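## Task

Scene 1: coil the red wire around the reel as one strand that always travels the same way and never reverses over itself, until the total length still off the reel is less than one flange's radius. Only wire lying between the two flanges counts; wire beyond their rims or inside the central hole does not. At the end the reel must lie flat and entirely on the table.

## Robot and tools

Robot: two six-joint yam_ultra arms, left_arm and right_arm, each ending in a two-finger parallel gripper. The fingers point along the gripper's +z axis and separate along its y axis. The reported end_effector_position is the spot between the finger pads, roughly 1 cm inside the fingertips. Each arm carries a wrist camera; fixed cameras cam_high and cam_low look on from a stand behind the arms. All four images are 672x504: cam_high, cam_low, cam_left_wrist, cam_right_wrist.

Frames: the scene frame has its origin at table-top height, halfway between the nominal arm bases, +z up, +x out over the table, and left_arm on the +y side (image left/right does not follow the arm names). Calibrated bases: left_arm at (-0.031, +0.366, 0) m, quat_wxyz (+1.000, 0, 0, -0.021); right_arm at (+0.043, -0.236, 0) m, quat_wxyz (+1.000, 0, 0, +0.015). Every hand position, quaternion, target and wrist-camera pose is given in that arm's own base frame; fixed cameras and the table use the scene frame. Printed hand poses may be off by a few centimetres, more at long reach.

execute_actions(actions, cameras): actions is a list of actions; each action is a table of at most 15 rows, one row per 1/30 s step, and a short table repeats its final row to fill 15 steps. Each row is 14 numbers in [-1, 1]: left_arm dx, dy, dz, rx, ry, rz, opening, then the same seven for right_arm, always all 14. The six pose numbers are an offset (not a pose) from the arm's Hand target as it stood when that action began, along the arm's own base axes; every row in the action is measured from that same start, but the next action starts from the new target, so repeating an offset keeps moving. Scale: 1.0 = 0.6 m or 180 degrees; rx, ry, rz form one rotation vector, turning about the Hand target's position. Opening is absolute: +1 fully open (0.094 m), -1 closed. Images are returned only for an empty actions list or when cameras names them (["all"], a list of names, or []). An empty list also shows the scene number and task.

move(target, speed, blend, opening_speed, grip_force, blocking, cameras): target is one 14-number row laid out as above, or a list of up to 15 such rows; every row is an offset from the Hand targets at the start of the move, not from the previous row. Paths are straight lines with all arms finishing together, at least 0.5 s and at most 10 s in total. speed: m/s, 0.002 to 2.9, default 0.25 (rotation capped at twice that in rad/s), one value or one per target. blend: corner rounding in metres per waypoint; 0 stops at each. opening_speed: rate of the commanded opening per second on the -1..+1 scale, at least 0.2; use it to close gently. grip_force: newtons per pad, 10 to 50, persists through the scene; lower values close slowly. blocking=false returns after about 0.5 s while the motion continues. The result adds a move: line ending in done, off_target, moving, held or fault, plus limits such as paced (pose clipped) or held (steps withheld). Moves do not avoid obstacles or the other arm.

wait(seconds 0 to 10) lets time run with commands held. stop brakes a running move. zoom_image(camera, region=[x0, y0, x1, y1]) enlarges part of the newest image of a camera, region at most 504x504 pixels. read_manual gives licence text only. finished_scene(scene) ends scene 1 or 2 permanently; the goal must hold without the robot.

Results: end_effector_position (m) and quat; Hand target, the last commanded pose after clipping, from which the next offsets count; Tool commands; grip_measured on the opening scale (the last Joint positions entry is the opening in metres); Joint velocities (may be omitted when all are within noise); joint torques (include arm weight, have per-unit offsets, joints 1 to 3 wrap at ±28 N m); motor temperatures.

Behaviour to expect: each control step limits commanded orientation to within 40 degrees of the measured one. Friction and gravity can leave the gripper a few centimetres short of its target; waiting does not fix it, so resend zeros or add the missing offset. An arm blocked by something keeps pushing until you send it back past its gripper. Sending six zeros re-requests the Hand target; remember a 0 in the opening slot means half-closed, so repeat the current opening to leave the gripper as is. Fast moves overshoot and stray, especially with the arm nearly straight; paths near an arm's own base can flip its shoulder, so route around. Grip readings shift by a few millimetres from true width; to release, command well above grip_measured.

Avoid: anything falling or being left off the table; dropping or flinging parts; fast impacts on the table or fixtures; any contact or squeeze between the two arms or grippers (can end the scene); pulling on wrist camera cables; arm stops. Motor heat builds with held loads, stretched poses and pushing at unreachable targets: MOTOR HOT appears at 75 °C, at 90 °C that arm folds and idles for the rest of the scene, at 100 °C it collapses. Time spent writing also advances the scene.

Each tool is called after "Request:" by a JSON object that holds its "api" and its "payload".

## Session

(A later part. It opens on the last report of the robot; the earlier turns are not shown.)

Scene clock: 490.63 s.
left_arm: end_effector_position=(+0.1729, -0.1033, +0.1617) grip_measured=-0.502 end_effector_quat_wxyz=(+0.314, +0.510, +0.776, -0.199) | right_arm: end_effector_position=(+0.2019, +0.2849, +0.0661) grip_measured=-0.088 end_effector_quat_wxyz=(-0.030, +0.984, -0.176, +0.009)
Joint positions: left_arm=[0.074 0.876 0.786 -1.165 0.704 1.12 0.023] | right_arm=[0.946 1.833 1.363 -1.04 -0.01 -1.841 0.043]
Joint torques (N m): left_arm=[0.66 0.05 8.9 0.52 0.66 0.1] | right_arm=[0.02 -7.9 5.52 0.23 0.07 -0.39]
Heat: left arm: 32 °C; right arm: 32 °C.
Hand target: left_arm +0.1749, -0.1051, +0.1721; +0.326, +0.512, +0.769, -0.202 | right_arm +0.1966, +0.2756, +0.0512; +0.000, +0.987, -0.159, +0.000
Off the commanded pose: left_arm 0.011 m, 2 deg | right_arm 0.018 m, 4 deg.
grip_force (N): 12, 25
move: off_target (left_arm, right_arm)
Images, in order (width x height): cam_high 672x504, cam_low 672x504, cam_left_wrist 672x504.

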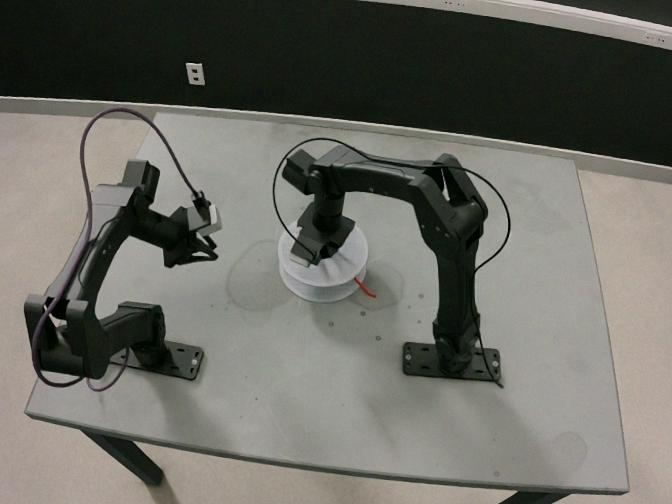

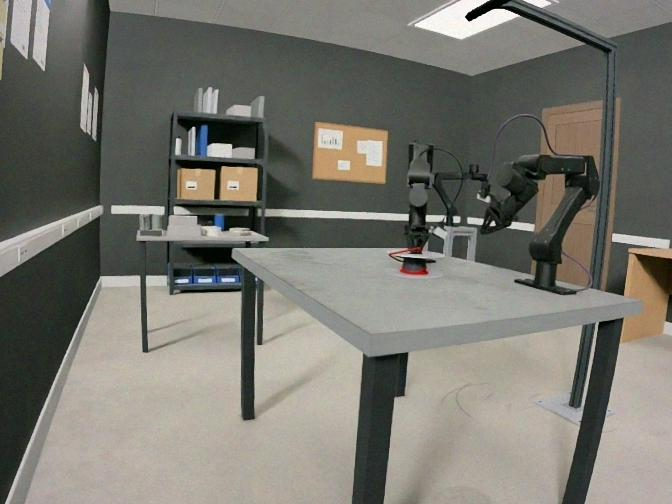

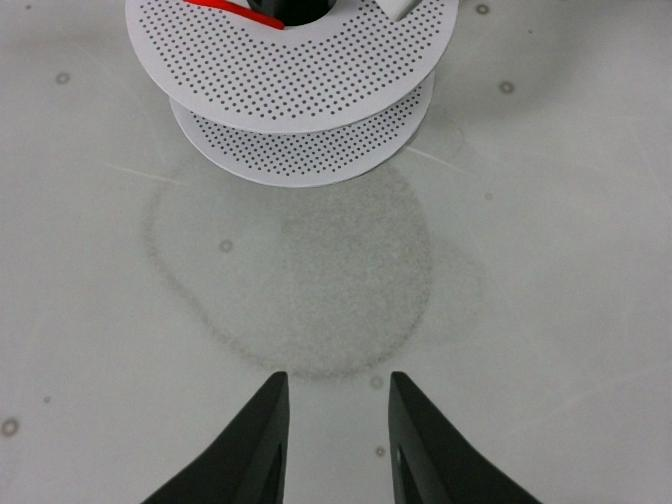

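Request:
{"api": "move", "payload": {"target": [0,0,0,0,0,0,-0.5,0.0,0.01,0.01,0,0,0,-1], "speed": 0.05, "opening_speed": 0.4}}

Request:
{"api": "move", "payload": {"target": [[0,0,0,0,0,0,-0.5,0,0,0.11,0,0,0,-1],[0,0,0,0,0,0,-0.5,0.05,-0.4,0.15,0,0,-0.4,-1]], "speed": [0.08,0.3], "cameras": ["all"]}}

Request:
{"api": "zoom_image", "payload": {"camera": "cam_high", "region": [240, 190, 410, 320]}}

Request:
{"api": "zoom_image", "payload": {"camera": "cam_low", "region": [370, 230, 460, 300]}}

Scene clock: 495.23 s.
left_arm: end_effector_position=(+0.1729, -0.1033, +0.1617) grip_measured=-0.502 end_effector_quat_wxyz=(+0.314, +0.510, +0.776, -0.199) | right_arm: end_effector_position=(+0.1989, +0.2809, +0.0593) grip_measured=-0.971 end_effector_quat_wxyz=(-0.012, +0.986, -0.166, +0.004)
Joint positions: left_arm=[0.074 0.876 0.786 -1.165 0.704 1.12 0.023] | right_arm=[0.95 1.854 1.363 -1.056 -0.004 -1.857 0.001]
Joint torques (N m): left_arm=[0.66 0.03 8.9 0.52 0.66 0.1] | right_arm=[0.72 -8.59 8.79 0.05 0.01 -0.08]
Heat: left arm: 32 °C; right arm: 32 °C.
Hand target: left_arm +0.1749, -0.1051, +0.1721; +0.326, +0.512, +0.769, -0.202 | right_arm +0.1966, +0.2817, +0.0571; -0.001, +0.987, -0.159, +0.000
Off the commanded pose: left_arm 0.011 m, 2 deg | right_arm 0.003 m, 2 deg.
grip_force (N): 12, 25
move: off_target (left_arm)

Scene clock: 499.20 s.
left_arm: end_effector_position=(+0.1729, -0.1033, +0.1617) grip_measured=-0.502 end_effector_quat_wxyz=(+0.314, +0.510, +0.776, -0.199) | right_arm: end_effector_position=(+0.2344, +0.0446, +0.1452) grip_measured=-0.971 end_effector_quat_wxyz=(-0.004, +0.710, -0.704, +0.002)
Joint positions: left_arm=[0.074 0.876 0.786 -1.165 0.704 1.12 0.023] | right_arm=[0.183 1.437 1.258 -1.382 -0.001 -1.396 0.001]
Joint torques (N m): left_arm=[0.66 0.03 8.88 0.51 0.65 0.09] | right_arm=[-0.51 -7.9 6.17 0.09 -0.03 0.1]
Heat: left arm: 32 °C; right arm: 33 °C.
Hand target: left_arm +0.1749, -0.1051, +0.1721; +0.326, +0.512, +0.769, -0.202 | right_arm +0.2266, +0.0416, +0.1472; +0.000, +0.705, -0.709, +0.000
Off the commanded pose: left_arm 0.011 m, 2 deg | right_arm 0.009 m, 1 deg.
grip_force (N): 12, 25
move: off_target (left_arm)

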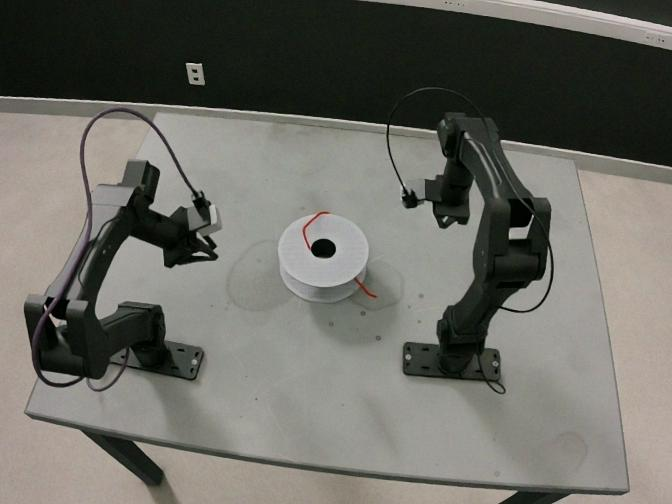

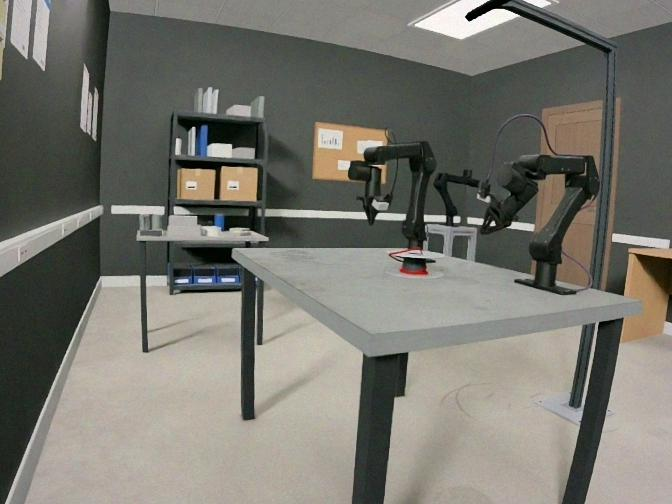

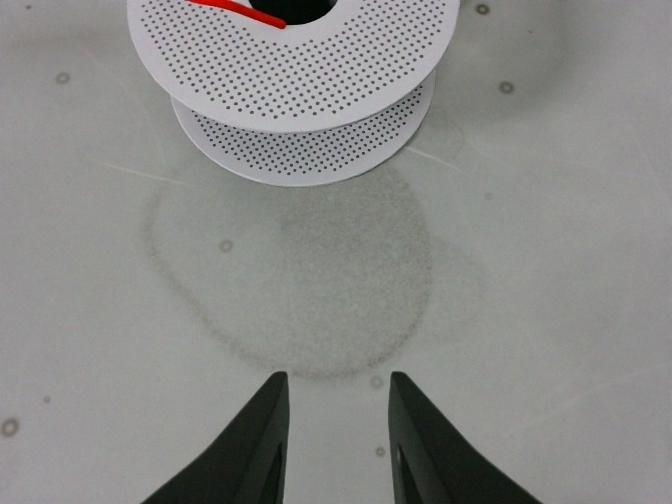

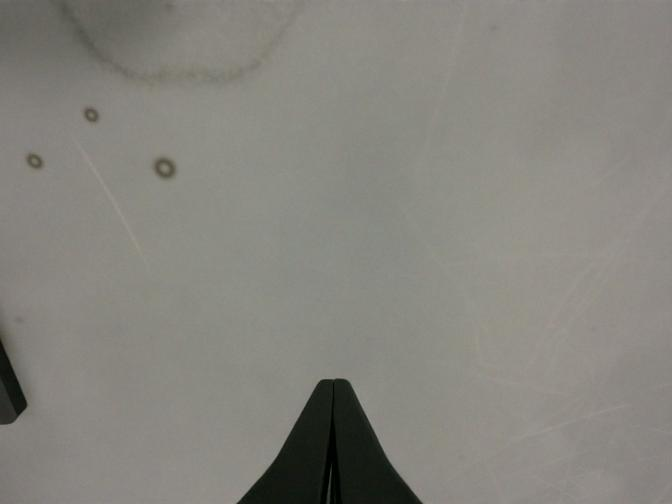

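Scaled by 2.965 from the camera's 672x504 image, which has a finer 960x720 frame.

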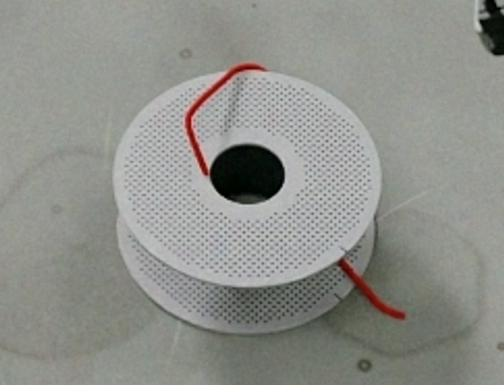

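Scaled by 5.600 from the camera's 672x504 image, which has a finer 960x720 frame.

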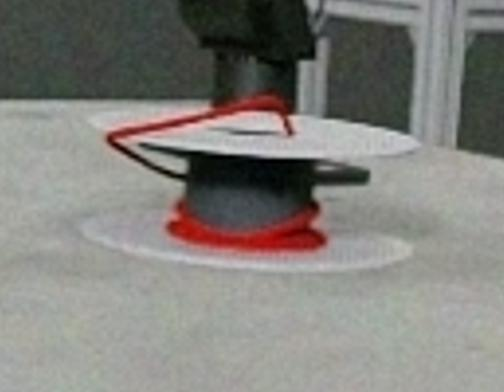

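Request:
{"api": "move", "payload": {"target": [[0,0,0,0,0,0,-0.5,-0.046,0.4,-0.03,0,0,0,-1]], "speed": 0.3, "cameras": ["cam_right_wrist"]}}

Scene clock: 504.57 s.
left_arm: end_effector_position=(+0.1729, -0.1033, +0.1617) grip_measured=-0.502 end_effector_quat_wxyz=(+0.314, +0.510, +0.776, -0.199) | right_arm: end_effector_position=(+0.1972, +0.2803, +0.1279) grip_measured=-0.971 end_effector_quat_wxyz=(-0.004, +0.709, -0.705, +0.000)
Joint positions: left_arm=[0.074 0.876 0.786 -1.165 0.704 1.12 0.023] | right_arm=[0.956 1.834 1.614 -1.343 0.001 -0.621 0.001]
Joint torques (N m): left_arm=[0.66 0.05 8.88 0.51 0.66 0.1] | right_arm=[-0.29 -9.02 9.29 0.06 -0.04 0.08]
Heat: left arm: 32 °C; right arm: 33 °C.
Hand target: left_arm +0.1749, -0.1051, +0.1721; +0.326, +0.512, +0.769, -0.202 | right_arm +0.1989, +0.2816, +0.1292; +0.000, +0.705, -0.709, +0.000
Off the commanded pose: left_arm 0.011 m, 2 deg | right_arm 0.003 m, 1 deg.
grip_force (N): 12, 25
move: off_target (left_arm)
Images, in order (width x height): cam_right_wrist 672x504.

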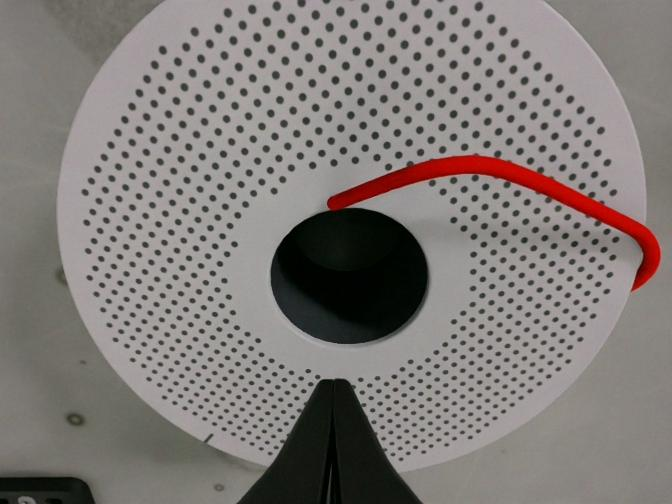

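Request:
{"api": "move", "payload": {"target": [[0,0,0,0,0,0,-0.5,0.009,0,-0.07,0,0,0,-1],[0,0,0,0,0,0,-0.5,0.009,0,-0.128,0,0,0,-1],[0,0,0,0,0,0,-0.5,0.009,0,-0.128,0,0,0,-0.08]], "speed": 0.08, "opening_speed": 0.4, "cameras": ["cam_right_wrist"]}}

Request:
{"api": "move", "payload": {"target": [0,0,0,0,0,0,-0.5,0,0,0,0,0,0.42,-0.08], "speed": 0.18}}

Request:
{"api": "move", "payload": {"target": [0,0,0,0,0,0,-0.5,0.0,0.01,0.01,0,0,0,-1], "speed": 0.05, "opening_speed": 0.4}}

Request:
{"api": "move", "payload": {"target": [[0,0,0,0,0,0,-0.5,0,0,0.11,0,0,0,-1],[0,0,0,0,0,0,-0.5,0.05,-0.4,0.15,0,0,-0.4,-1]], "speed": [0.08,0.3], "cameras": ["all"]}}

Request:
{"api": "zoom_image", "payload": {"camera": "cam_high", "region": [240, 190, 410, 320]}}

Request:
{"api": "zoom_image", "payload": {"camera": "cam_low", "region": [370, 230, 460, 300]}}

Scene clock: 511.63 s.
left_arm: end_effector_position=(+0.1729, -0.1033, +0.1617) grip_measured=-0.502 end_effector_quat_wxyz=(+0.314, +0.510, +0.776, -0.199) | right_arm: end_effector_position=(+0.2029, +0.2835, +0.0634) grip_measured=-0.105 end_effector_quat_wxyz=(-0.010, +0.706, -0.708, -0.001)
Joint positions: left_arm=[0.074 0.876 0.786 -1.165 0.704 1.12 0.023] | right_arm=[0.948 1.871 1.403 -1.083 0.001 -0.619 0.042]
Joint torques (N m): left_arm=[0.68 0.05 8.87 0.52 0.65 0.1] | right_arm=[-0.68 -8.49 6.19 0.44 -0.01 -0.08]
Heat: left arm: 32 °C; right arm: 33 °C.
Hand target: left_arm +0.1749, -0.1051, +0.1721; +0.326, +0.512, +0.769, -0.202 | right_arm +0.2043, +0.2817, +0.0525; +0.000, +0.705, -0.709, +0.000
Off the commanded pose: left_arm 0.011 m, 2 deg | right_arm 0.011 m, 1 deg.
grip_force (N): 12, 25
move: off_target (left_arm, right_arm)
Images, in order (width x height): cam_right_wrist 672x504.

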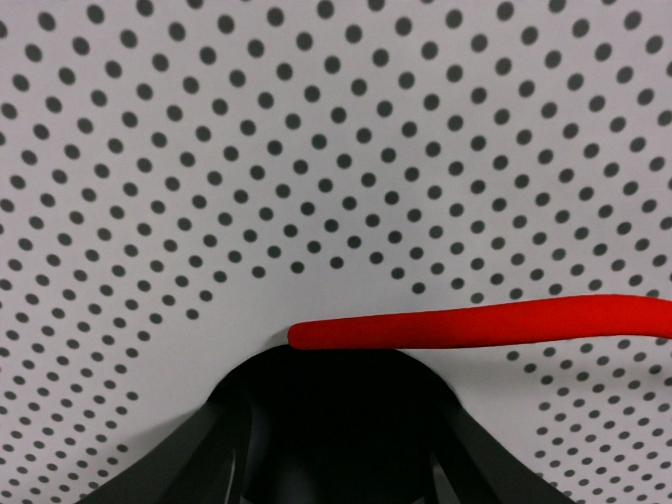

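Scene clock: 516.03 s.
left_arm: end_effector_position=(+0.1729, -0.1033, +0.1617) grip_measured=-0.502 end_effector_quat_wxyz=(+0.314, +0.510, +0.776, -0.199) | right_arm: end_effector_position=(+0.2032, +0.2844, +0.0640) grip_measured=-0.100 end_effector_quat_wxyz=(-0.010, +0.990, -0.140, +0.005)
Joint positions: left_arm=[0.074 0.876 0.786 -1.165 0.704 1.12 0.023] | right_arm=[0.948 1.871 1.405 -1.082 0 -1.914 0.042]
Joint torques (N m): left_arm=[0.69 0.03 8.85 0.52 0.65 0.1] | right_arm=[-0.83 -8.55 5.93 0.48 -0.04 -0.33]
Heat: left arm: 32 °C; right arm: 33 °C.
Hand target: left_arm +0.1749, -0.1051, +0.1721; +0.326, +0.512, +0.769, -0.202 | right_arm +0.2043, +0.2817, +0.0524; +0.000, +0.992, -0.128, +0.000
Off the commanded pose: left_arm 0.011 m, 2 deg | right_arm 0.012 m, 2 deg.
grip_force (N): 12, 25
move: off_target (left_arm, right_arm)

Scene clock: 518.93 s.
left_arm: end_effector_position=(+0.1729, -0.1033, +0.1617) grip_measured=-0.502 end_effector_quat_wxyz=(+0.314, +0.510, +0.776, -0.199) | right_arm: end_effector_position=(+0.2037, +0.2851, +0.0597) grip_measured=-0.971 end_effector_quat_wxyz=(-0.006, +0.991, -0.133, +0.003)
Joint positions: left_arm=[0.074 0.876 0.786 -1.165 0.704 1.12 0.023] | right_arm=[0.948 1.887 1.41 -1.08 0 -1.926 0.001]
Joint torques (N m): left_arm=[0.66 0.05 8.87 0.51 0.66 0.1] | right_arm=[0.14 -8.9 9.14 0.11 -0.03 -0.1]
Heat: left arm: 32 °C; right arm: 33 °C.
Hand target: left_arm +0.1749, -0.1051, +0.1721; +0.326, +0.512, +0.769, -0.202 | right_arm +0.2043, +0.2877, +0.0583; -0.001, +0.992, -0.128, +0.000
Off the commanded pose: left_arm 0.011 m, 2 deg | right_arm 0.003 m, 1 deg.
grip_force (N): 12, 25
move: off_target (left_arm)

Scene clock: 522.93 s.
left_arm: end_effector_position=(+0.1729, -0.1033, +0.1617) grip_measured=-0.502 end_effector_quat_wxyz=(+0.314, +0.510, +0.776, -0.199) | right_arm: end_effector_position=(+0.2425, +0.0504, +0.1463) grip_measured=-0.971 end_effector_quat_wxyz=(-0.004, +0.732, -0.681, +0.003)
Joint positions: left_arm=[0.074 0.876 0.786 -1.165 0.704 1.12 0.023] | right_arm=[0.202 1.471 1.292 -1.382 0.001 -1.44 0.001]
Joint torques (N m): left_arm=[0.66 0.03 8.87 0.52 0.66 0.1] | right_arm=[-0.51 -8.38 6.12 0.07 -0.03 0.08]
Heat: left arm: 32 °C; right arm: 33 °C.
Hand target: left_arm +0.1749, -0.1051, +0.1721; +0.326, +0.512, +0.769, -0.202 | right_arm +0.2343, +0.0478, +0.1484; +0.000, +0.727, -0.687, +0.000
Off the commanded pose: left_arm 0.011 m, 2 deg | right_arm 0.009 m, 1 deg.
grip_force (N): 12, 25
move: off_target (left_arm)

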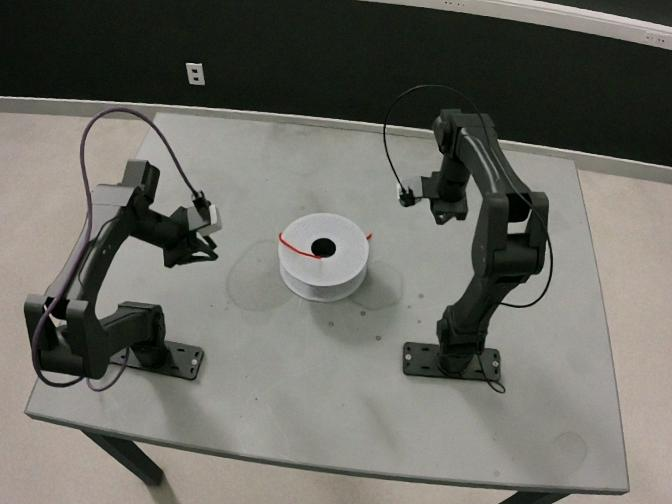

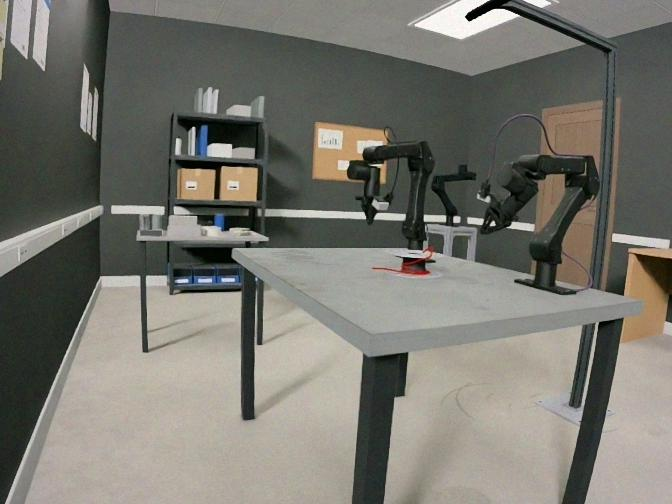

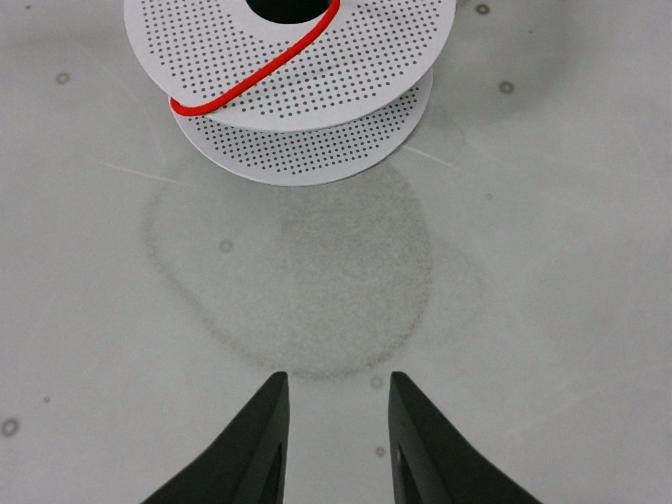

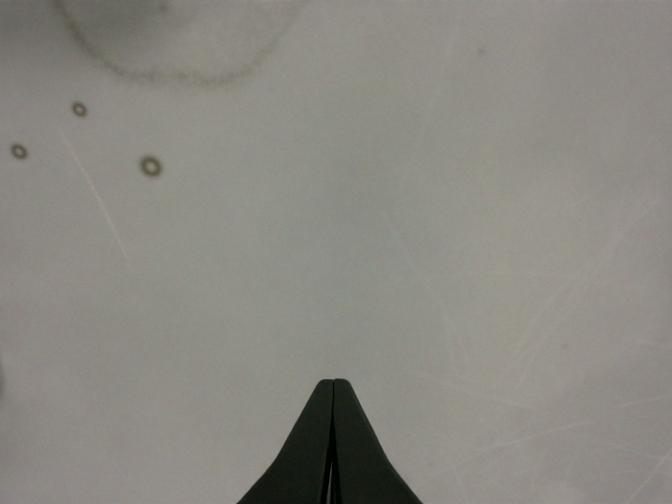

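Scaled by 2.965 from the camera's 672x504 image, which has a finer 960x720 frame.

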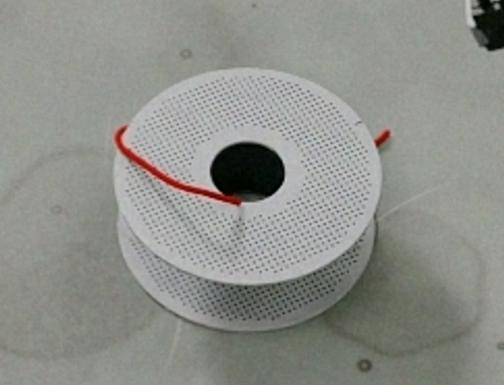

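Scaled by 5.600 from the camera's 672x504 image, which has a finer 960x720 frame.

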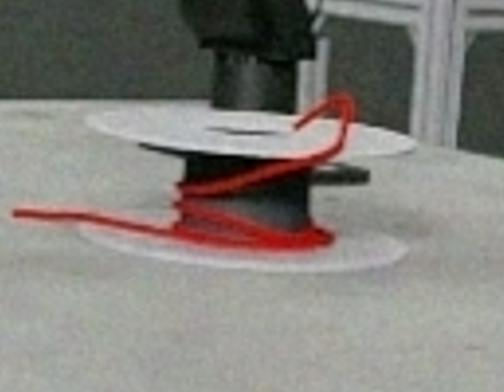

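Request:
{"api": "move", "payload": {"target": [[0.05,-0.1,0.03,0.2588,-0.008,-0.2767,-0.5,0,0,0,0,0,0,-1],[0.16,-0.3065,-0.06,0.2588,-0.008,-0.2767,-0.4,0,0,0,0,0,0,-1]], "speed": 0.25, "cameras": ["cam_left_wrist","cam_high"]}}

Scene clock: 531.33 s.
left_arm: end_effector_position=(+0.2703, -0.2853, +0.1305) grip_measured=-0.402 end_effector_quat_wxyz=(-0.006, +0.866, +0.500, +0.000) | right_arm: end_effector_position=(+0.2424, +0.0504, +0.1463) grip_measured=-0.971 end_effector_quat_wxyz=(-0.004, +0.732, -0.682, +0.003)
Joint positions: left_arm=[-0.816 2.068 1.948 -1.464 -0.002 1.279 0.028] | right_arm=[0.202 1.471 1.292 -1.382 0.001 -1.44 0.001]
Joint torques (N m): left_arm=[-0.31 -8.34 8.24 -0.02 0.02 -0.05] | right_arm=[-0.5 -8.39 6.09 0.06 -0.05 0.08]
Heat: left arm: 32 °C; right arm: 33 °C.
Hand target: left_arm +0.2710, -0.2888, +0.1360; +0.000, +0.866, +0.501, +0.000 | right_arm +0.2343, +0.0477, +0.1484; +0.000, +0.727, -0.687, +0.000
Off the commanded pose: left_arm 0.007 m, 1 deg | right_arm 0.009 m, 1 deg.
grip_force (N): 12, 25
move: done
Images, in order (width x height): cam_high 672x504, cam_left_wrist 672x504.

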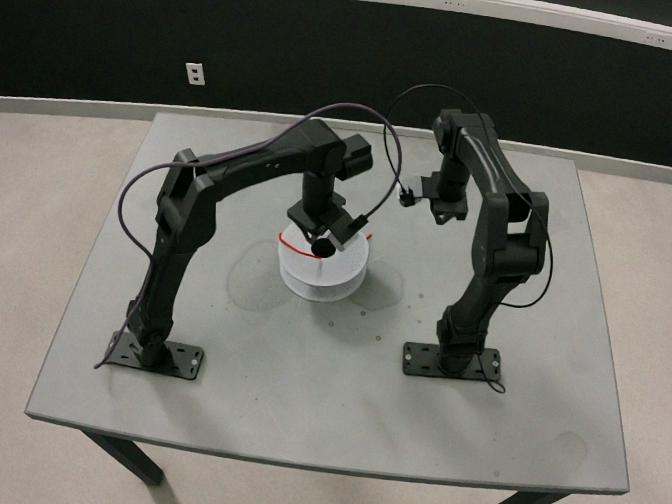

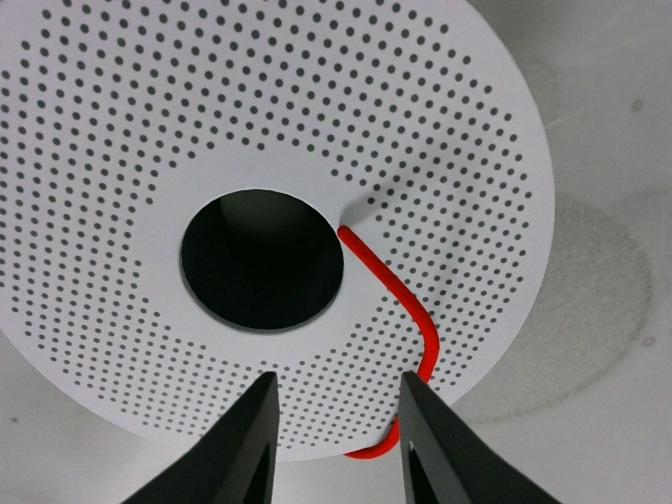

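Request:
{"api": "move", "payload": {"target": [[-0.029,0.0117,-0.07,0,0,0.222,-0.4,0,0,0,0,0,0,-1]], "speed": 0.15, "cameras": ["cam_left_wrist"]}}

Scene clock: 536.50 s.
left_arm: end_effector_position=(+0.2529, -0.2759, +0.0828) grip_measured=-0.402 end_effector_quat_wxyz=(-0.026, +0.643, +0.765, +0.005) | right_arm: end_effector_position=(+0.2424, +0.0504, +0.1463) grip_measured=-0.971 end_effector_quat_wxyz=(-0.004, +0.731, -0.682, +0.003)
Joint positions: left_arm=[-0.833 2.028 1.699 -1.295 -0.002 0.565 0.028] | right_arm=[0.202 1.471 1.292 -1.382 0.001 -1.438 0.001]
Joint torques (N m): left_arm=[-0.64 -11.07 4.97 0.26 0.02 -0.07] | right_arm=[-0.57 -8.42 6.15 0.05 -0.07 0.08]
Heat: left arm: 32 °C; right arm: 33 °C.
Hand target: left_arm +0.2536, -0.2819, +0.0941; +0.000, +0.642, +0.766, +0.000 | right_arm +0.2343, +0.0477, +0.1484; +0.000, +0.727, -0.687, +0.000
Off the commanded pose: left_arm 0.013 m, 3 deg | right_arm 0.009 m, 1 deg.
grip_force (N): 12, 25
move: off_target (left_arm)
Images, in order (width x height): cam_left_wrist 672x504.

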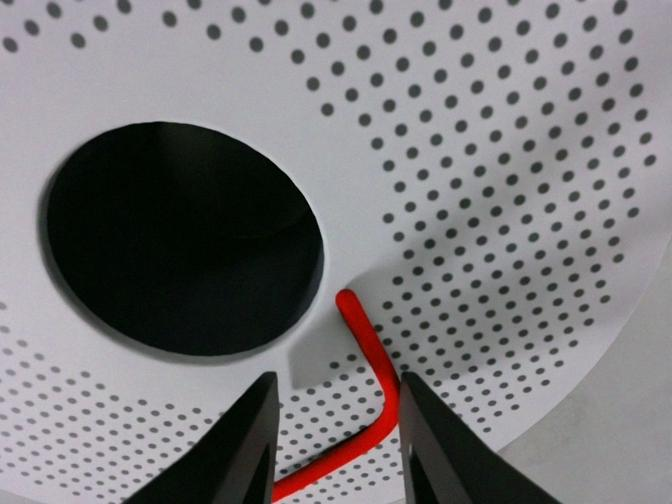

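Request:
{"api": "move", "payload": {"target": [[-0.0135,-0.0025,0,0,0,0,-0.4,0,0,0,0,0,0,-1],[-0.0135,-0.0025,-0.018,0,0,0,-0.4,0,0,0,0,0,0,-1]], "speed": 0.04, "cameras": ["cam_left_wrist"]}}

Scene clock: 539.23 s.
left_arm: end_effector_position=(+0.2450, -0.2790, +0.0796) grip_measured=-0.402 end_effector_quat_wxyz=(-0.017, +0.643, +0.765, +0.004) | right_arm: end_effector_position=(+0.2424, +0.0504, +0.1463) grip_measured=-0.971 end_effector_quat_wxyz=(-0.004, +0.731, -0.682, +0.003)
Joint positions: left_arm=[-0.854 1.999 1.645 -1.252 -0.002 0.544 0.028] | right_arm=[0.202 1.471 1.292 -1.382 0.001 -1.438 0.001]
Joint torques (N m): left_arm=[-0.46 -9.61 4.38 0.33 0.02 -0.05] | right_arm=[-0.47 -8.43 6.15 0.04 -0.03 0.1]
Heat: left arm: 32 °C; right arm: 33 °C.
Hand target: left_arm +0.2455, -0.2834, +0.0833; +0.000, +0.643, +0.766, +0.000 | right_arm +0.2343, +0.0477, +0.1484; +0.000, +0.727, -0.687, +0.000
Off the commanded pose: left_arm 0.006 m, 2 deg | right_arm 0.009 m, 1 deg.
grip_force (N): 12, 25
move: done
Images, in order (width x height): cam_left_wrist 672x504.

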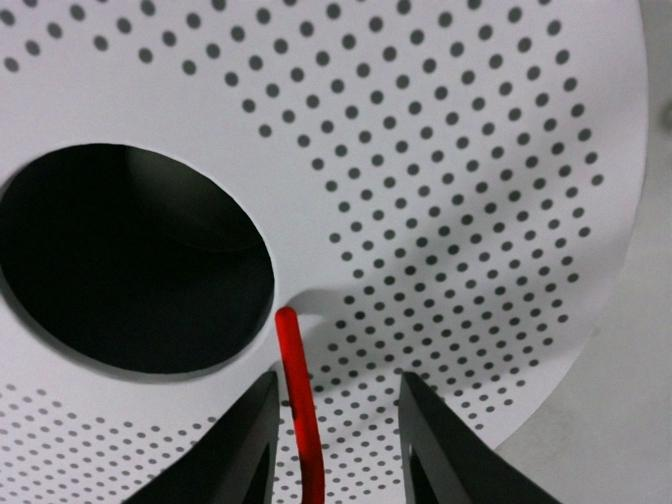

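Request:
{"api": "move", "payload": {"target": [[0,0,-0.01,0,0,0,-0.5,0,0,0,0,0,0,-1],[0,0,-0.01,0,0,0,-0.97,0,0,0,0,0,0,-1]], "speed": 0.04, "opening_speed": 0.4, "grip_force": [20,25], "cameras": ["cam_left_wrist"]}}

Scene clock: 543.67 s.
left_arm: end_effector_position=(+0.2489, -0.2811, +0.0790) grip_measured=-0.923 end_effector_quat_wxyz=(-0.004, +0.643, +0.766, +0.006) | right_arm: end_effector_position=(+0.2424, +0.0504, +0.1463) grip_measured=-0.971 end_effector_quat_wxyz=(-0.004, +0.731, -0.682, +0.003)
Joint positions: left_arm=[-0.854 1.99 1.63 -1.22 -0.011 0.543 0.004] | right_arm=[0.202 1.471 1.292 -1.382 0.001 -1.438 0.001]
Joint torques (N m): left_arm=[-0.43 -8.7 3.95 0.31 0.12 -0.07] | right_arm=[-0.51 -8.39 6.2 0.07 -0.06 0.09]
Heat: left arm: 33 °C; right arm: 33 °C.
Hand target: left_arm +0.2455, -0.2835, +0.0773; +0.000, +0.643, +0.766, +0.000 | right_arm +0.2343, +0.0477, +0.1484; +0.000, +0.727, -0.687, +0.000
Off the commanded pose: left_arm 0.004 m, 1 deg | right_arm 0.009 m, 1 deg.
grip_force (N): 20, 25
move: done
Images, in order (width x height): cam_left_wrist 672x504.

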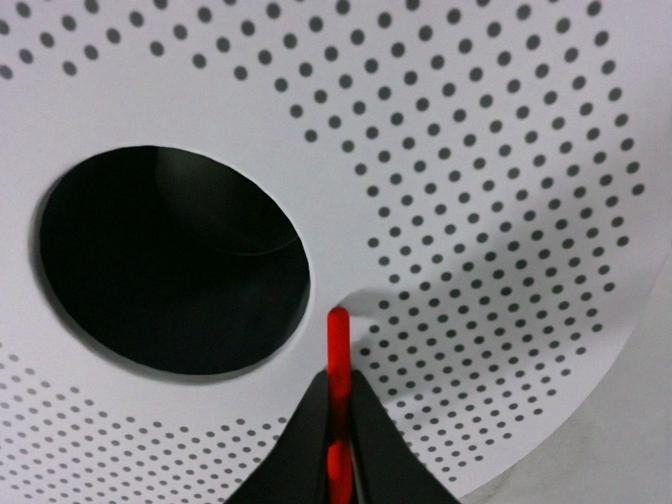

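Request:
{"api": "move", "payload": {"target": [[0,0,0.06,0,0,0,-0.97,0,0,0,0,0,0,-1],[0.145,0.225,0.05,0,0,0,-0.97,0,0,0,0,0,0,-1],[0.145,0.225,-0.06,0,0,0,-0.97,0,0,0,0,0,0,-1]], "speed": 0.08, "blend": [0.02,0.02,0], "cameras": ["cam_left_wrist","cam_high","cam_low"]}}

Request:
{"api": "zoom_image", "payload": {"camera": "cam_high", "region": [220, 180, 390, 310]}}

Request:
{"api": "zoom_image", "payload": {"camera": "cam_low", "region": [370, 230, 460, 300]}}

Scene clock: 550.80 s.
left_arm: end_effector_position=(+0.3309, -0.1500, +0.0454) grip_measured=-0.924 end_effector_quat_wxyz=(+0.000, +0.643, +0.766, +0.002) | right_arm: end_effector_position=(+0.2424, +0.0504, +0.1463) grip_measured=-0.971 end_effector_quat_wxyz=(-0.004, +0.731, -0.682, +0.003)
Joint positions: left_arm=[-0.431 1.96 1.451 -1.061 -0.005 0.965 0.004] | right_arm=[0.202 1.471 1.292 -1.382 0.001 -1.438 0.001]
Joint torques (N m): left_arm=[0.7 -7.13 5.14 0.27 0.04 0.08] | right_arm=[-0.53 -8.38 6.09 0.05 -0.06 0.08]
Heat: left arm: 33 °C; right arm: 34 °C.
Hand target: left_arm +0.3325, -0.1484, +0.0413; +0.000, +0.643, +0.766, +0.000 | right_arm +0.2343, +0.0477, +0.1484; +0.000, +0.727, -0.687, +0.000
Off the commanded pose: left_arm 0.005 m, 0 deg | right_arm 0.009 m, 1 deg.
grip_force (N): 20, 25
move: done; blend cut to 0.018 m at target 1
Images, in order (width x height): cam_high 672x504, cam_low 672x504, cam_left_wrist 672x504.

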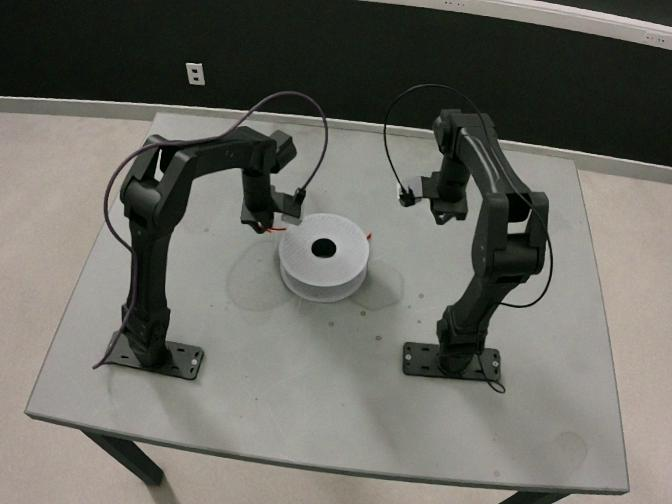

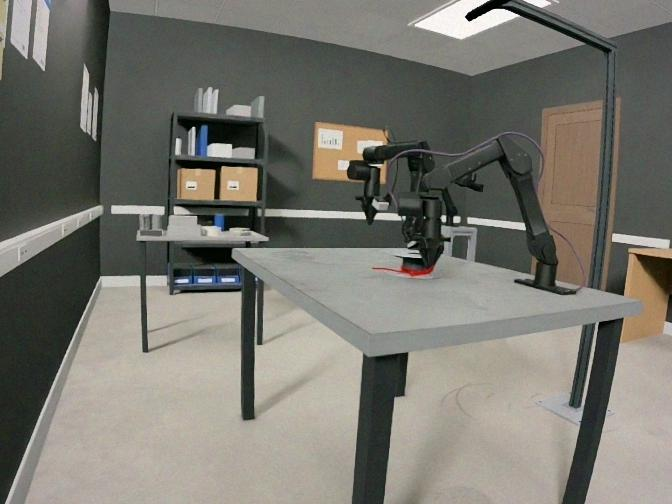

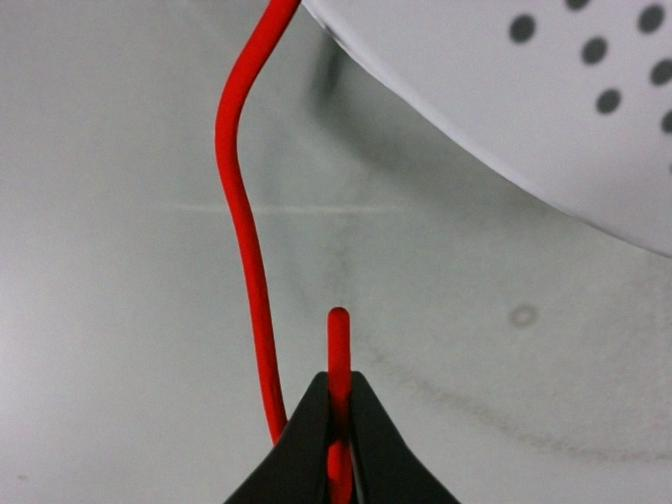

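Scaled by 2.965 from the camera's 672x504 image, which has a finer 960x720 frame.

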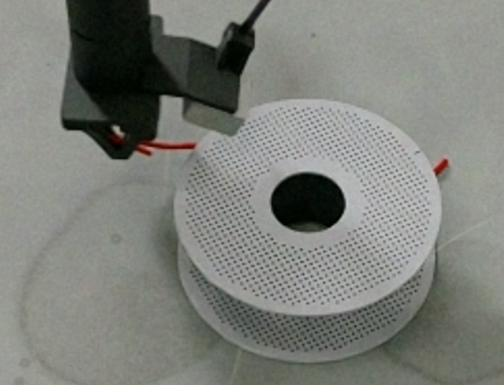

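Scaled by 5.600 from the camera's 672x504 image, which has a finer 960x720 frame.

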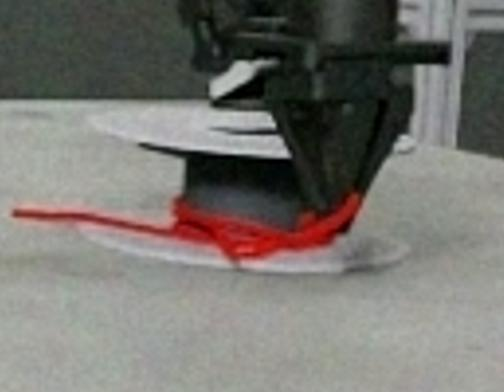

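Request:
{"api": "move", "payload": {"target": [[-0.16,-0.023,-0.01,0,0,0,-0.97,0,0,0,0,0,0,-1],[-0.2665,-0.125,-0.013,0,0,0,-0.97,0,0,0,0,0,0,-1]], "speed": 0.08, "blend": [0.03,0], "cameras": ["cam_left_wrist","cam_high","cam_low"]}}

Request:
{"api": "zoom_image", "payload": {"camera": "cam_high", "region": [220, 180, 390, 310]}}

Request:
{"api": "zoom_image", "payload": {"camera": "cam_low", "region": [370, 230, 460, 300]}}

Scene clock: 556.40 s.
left_arm: end_effector_position=(+0.1731, -0.2208, +0.0277) grip_measured=-0.924 end_effector_quat_wxyz=(-0.012, +0.644, +0.765, +0.005) | right_arm: end_effector_position=(+0.2424, +0.0504, +0.1463) grip_measured=-0.971 end_effector_quat_wxyz=(-0.004, +0.731, -0.682, +0.003)
Joint positions: left_arm=[-0.912 1.708 1.052 -0.94 -0.004 0.488 0.004] | right_arm=[0.202 1.471 1.292 -1.382 0.001 -1.438 0.001]
Joint torques (N m): left_arm=[-0.42 -7.35 5.03 0.11 0.04 -0.06] | right_arm=[-0.5 -8.46 6.19 0.04 -0.05 0.06]
Heat: left arm: 34 °C; right arm: 34 °C.
Hand target: left_arm +0.1726, -0.2235, +0.0336; +0.000, +0.643, +0.766, +0.000 | right_arm +0.2343, +0.0477, +0.1484; +0.000, +0.727, -0.687, +0.000
Off the commanded pose: left_arm 0.006 m, 1 deg | right_arm 0.009 m, 1 deg.
grip_force (N): 20, 25
move: done
Images, in order (width x height): cam_high 672x504, cam_low 672x504, cam_left_wrist 672x504.

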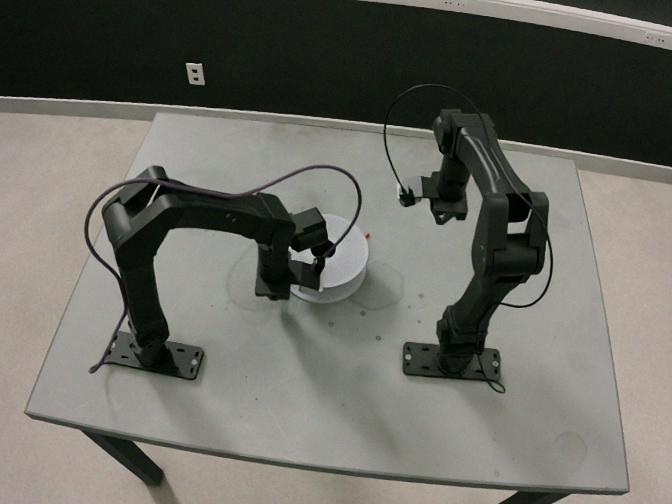

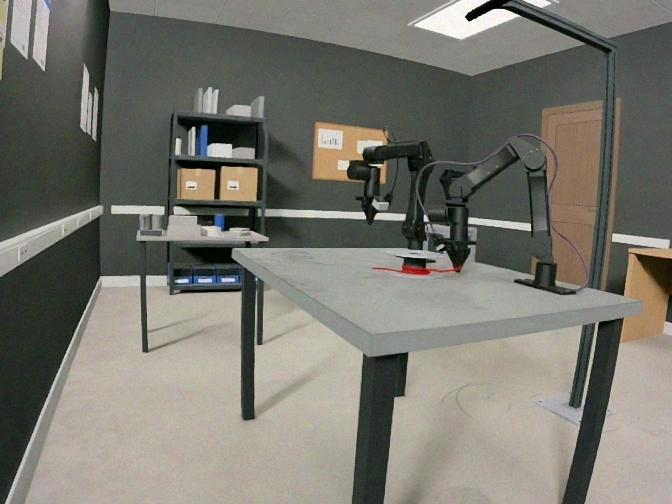

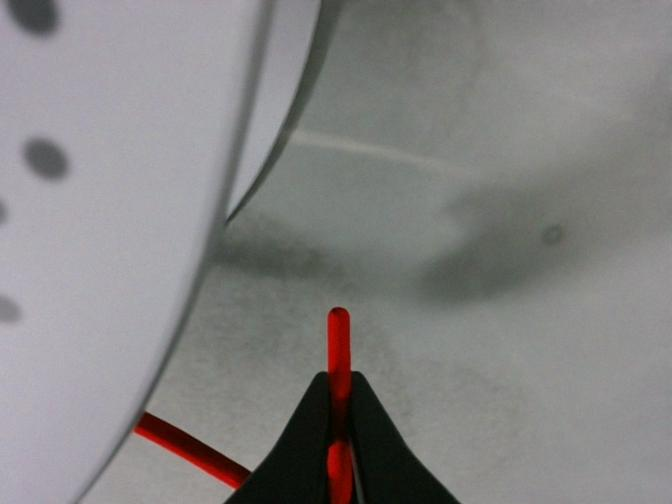

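Scaled by 2.965 from the camera's 672x504 image, which has a finer 960x720 frame.

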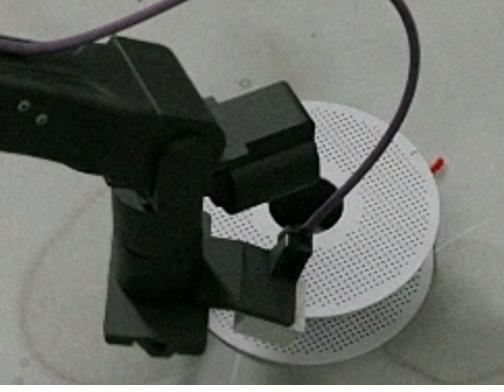

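Scaled by 5.600 from the camera's 672x504 image, which has a finer 960x720 frame.

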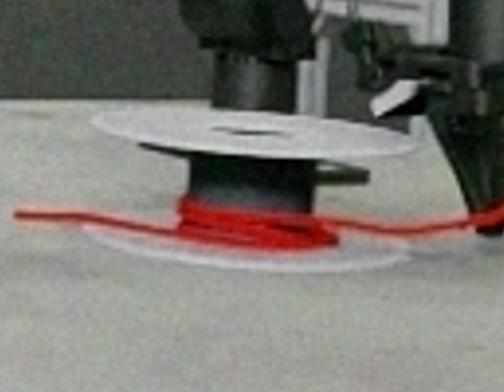

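Request:
{"api": "move", "payload": {"target": [[-0.021,-0.136,0,0,0,0,-0.97,0,0,0,0,0,0,-1]], "speed": 0.06, "cameras": ["cam_left_wrist","cam_high","cam_low"]}}

Request:
{"api": "zoom_image", "payload": {"camera": "cam_low", "region": [370, 230, 460, 300]}}

Scene clock: 559.73 s.
left_arm: end_effector_position=(+0.1607, -0.2992, +0.0305) grip_measured=-0.924 end_effector_quat_wxyz=(-0.001, +0.643, +0.766, +0.002) | right_arm: end_effector_position=(+0.2424, +0.0504, +0.1463) grip_measured=-0.971 end_effector_quat_wxyz=(-0.004, +0.731, -0.682, +0.003)
Joint positions: left_arm=[-1.083 1.895 1.299 -0.978 -0.004 0.313 0.004] | right_arm=[0.202 1.471 1.292 -1.382 0.001 -1.438 0.001]
Joint torques (N m): left_arm=[-0.58 -6.38 7.98 -0.04 0.05 -0.09] | right_arm=[-0.49 -8.35 6.15 0.04 -0.03 0.08]
Heat: left arm: 34 °C; right arm: 34 °C.
Hand target: left_arm +0.1599, -0.3050, +0.0336; +0.000, +0.643, +0.766, +0.000 | right_arm +0.2343, +0.0477, +0.1484; +0.000, +0.727, -0.687, +0.000
Off the commanded pose: left_arm 0.007 m, 0 deg | right_arm 0.009 m, 1 deg.
grip_force (N): 20, 25
move: done
Images, in order (width x height): cam_high 672x504, cam_low 672x504, cam_left_wrist 672x504.

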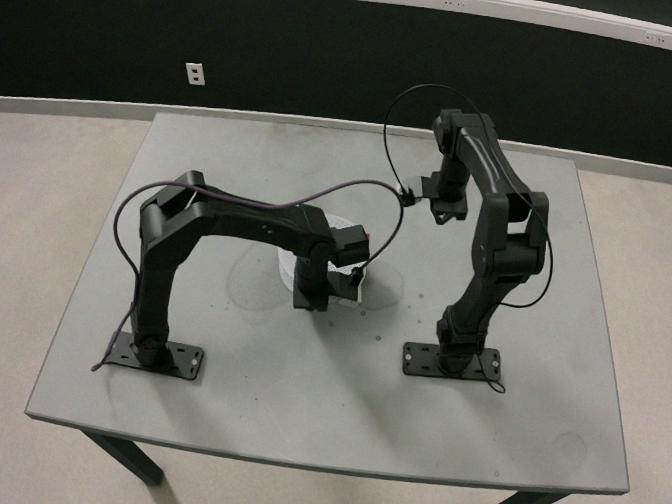

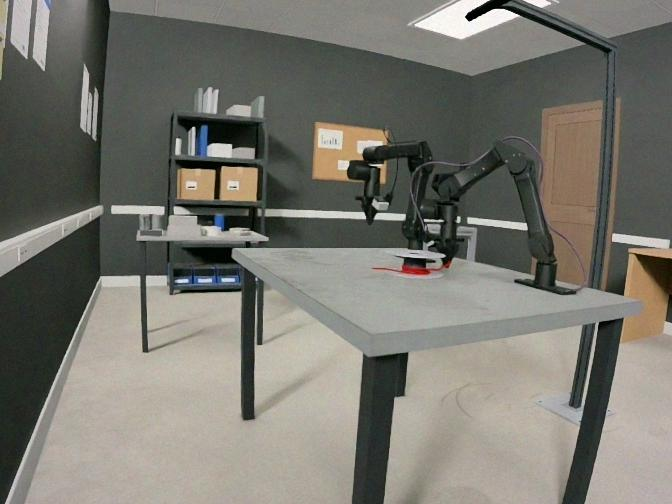

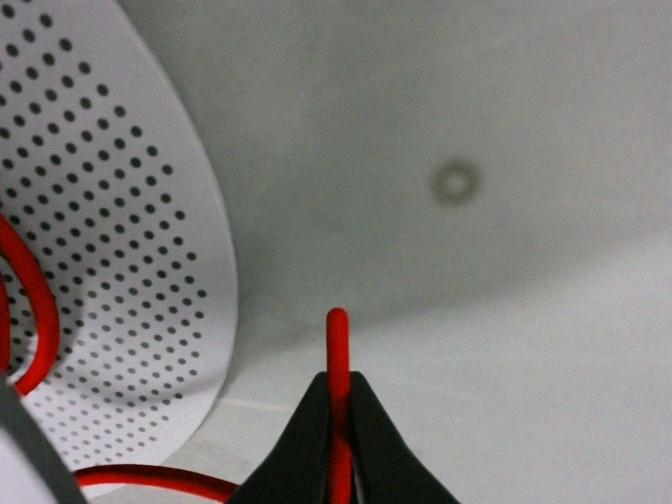

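Scaled by 5.600 from the camera's 672x504 image, which has a finer 960x720 frame.

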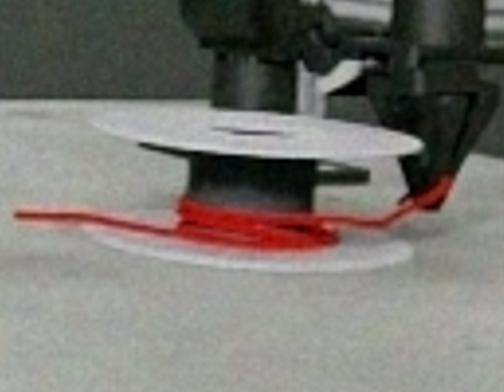

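Request:
{"api": "move", "payload": {"target": [[0.0,-0.04,-0.005,0,0,0,-0.97,0,0,0,0,0,0,-1],[0.05,-0.125,-0.01,0,0,0,-0.97,0,0,0,0,0,0,-1]], "speed": 0.06, "blend": [0.02,0], "cameras": ["cam_left_wrist","cam_high","cam_low"]}}

Request:
{"api": "zoom_image", "payload": {"camera": "cam_low", "region": [370, 230, 460, 300]}}

Scene clock: 563.47 s.
left_arm: end_effector_position=(+0.1882, -0.3747, +0.0259) grip_measured=-0.925 end_effector_quat_wxyz=(-0.002, +0.643, +0.766, +0.003) | right_arm: end_effector_position=(+0.2424, +0.0504, +0.1463) grip_measured=-0.971 end_effector_quat_wxyz=(-0.004, +0.731, -0.682, +0.003)
Joint positions: left_arm=[-1.11 2.199 1.737 -1.115 -0.005 0.286 0.004] | right_arm=[0.202 1.471 1.292 -1.382 0.001 -1.438 0.001]
Joint torques (N m): left_arm=[0.06 -8.43 8.34 0.05 0.05 0] | right_arm=[-0.51 -8.36 6.12 0.06 -0.05 0.1]
Heat: left arm: 34 °C; right arm: 34 °C.
Hand target: left_arm +0.1900, -0.3799, +0.0275; +0.000, +0.642, +0.766, +0.000 | right_arm +0.2343, +0.0477, +0.1484; +0.000, +0.727, -0.687, +0.000
Off the commanded pose: left_arm 0.006 m, 0 deg | right_arm 0.009 m, 1 deg.
grip_force (N): 20, 25
move: done; blend cut to 0.0121 m at target 1
Images, in order (width x height): cam_high 672x504, cam_low 672x504, cam_left_wrist 672x504.

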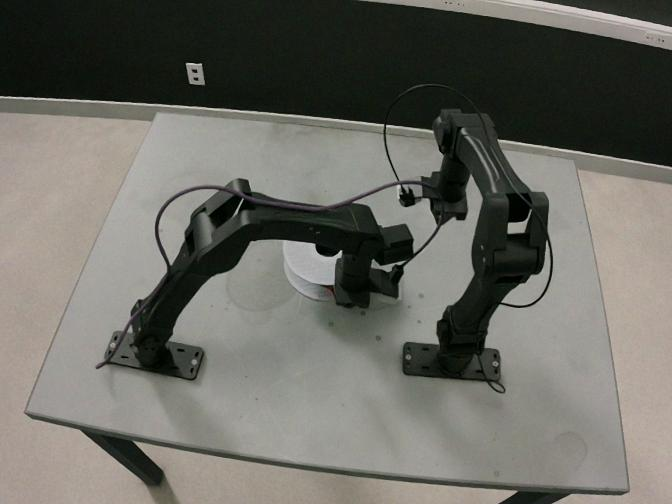

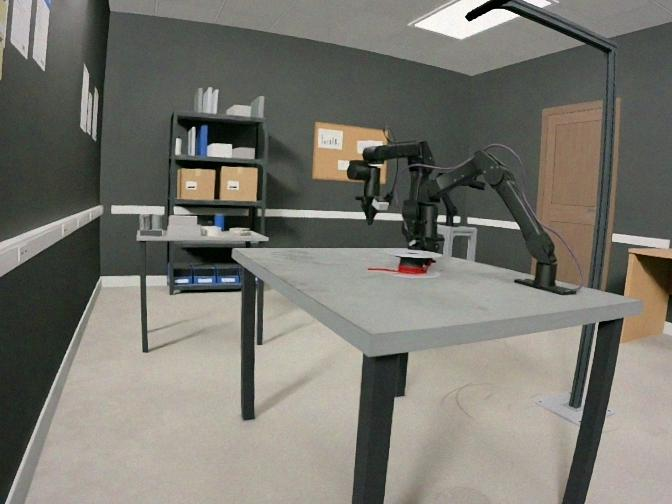

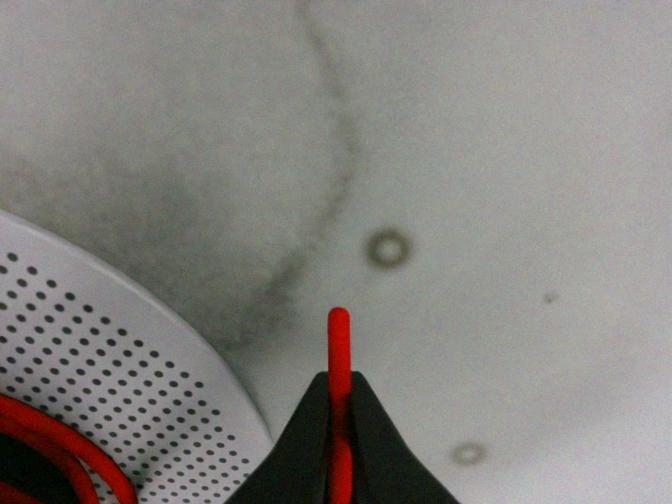

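Scaled by 5.600 from the camera's 672x504 image, which has a finer 960x720 frame.

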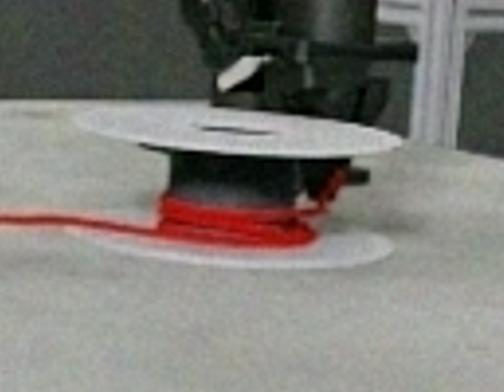

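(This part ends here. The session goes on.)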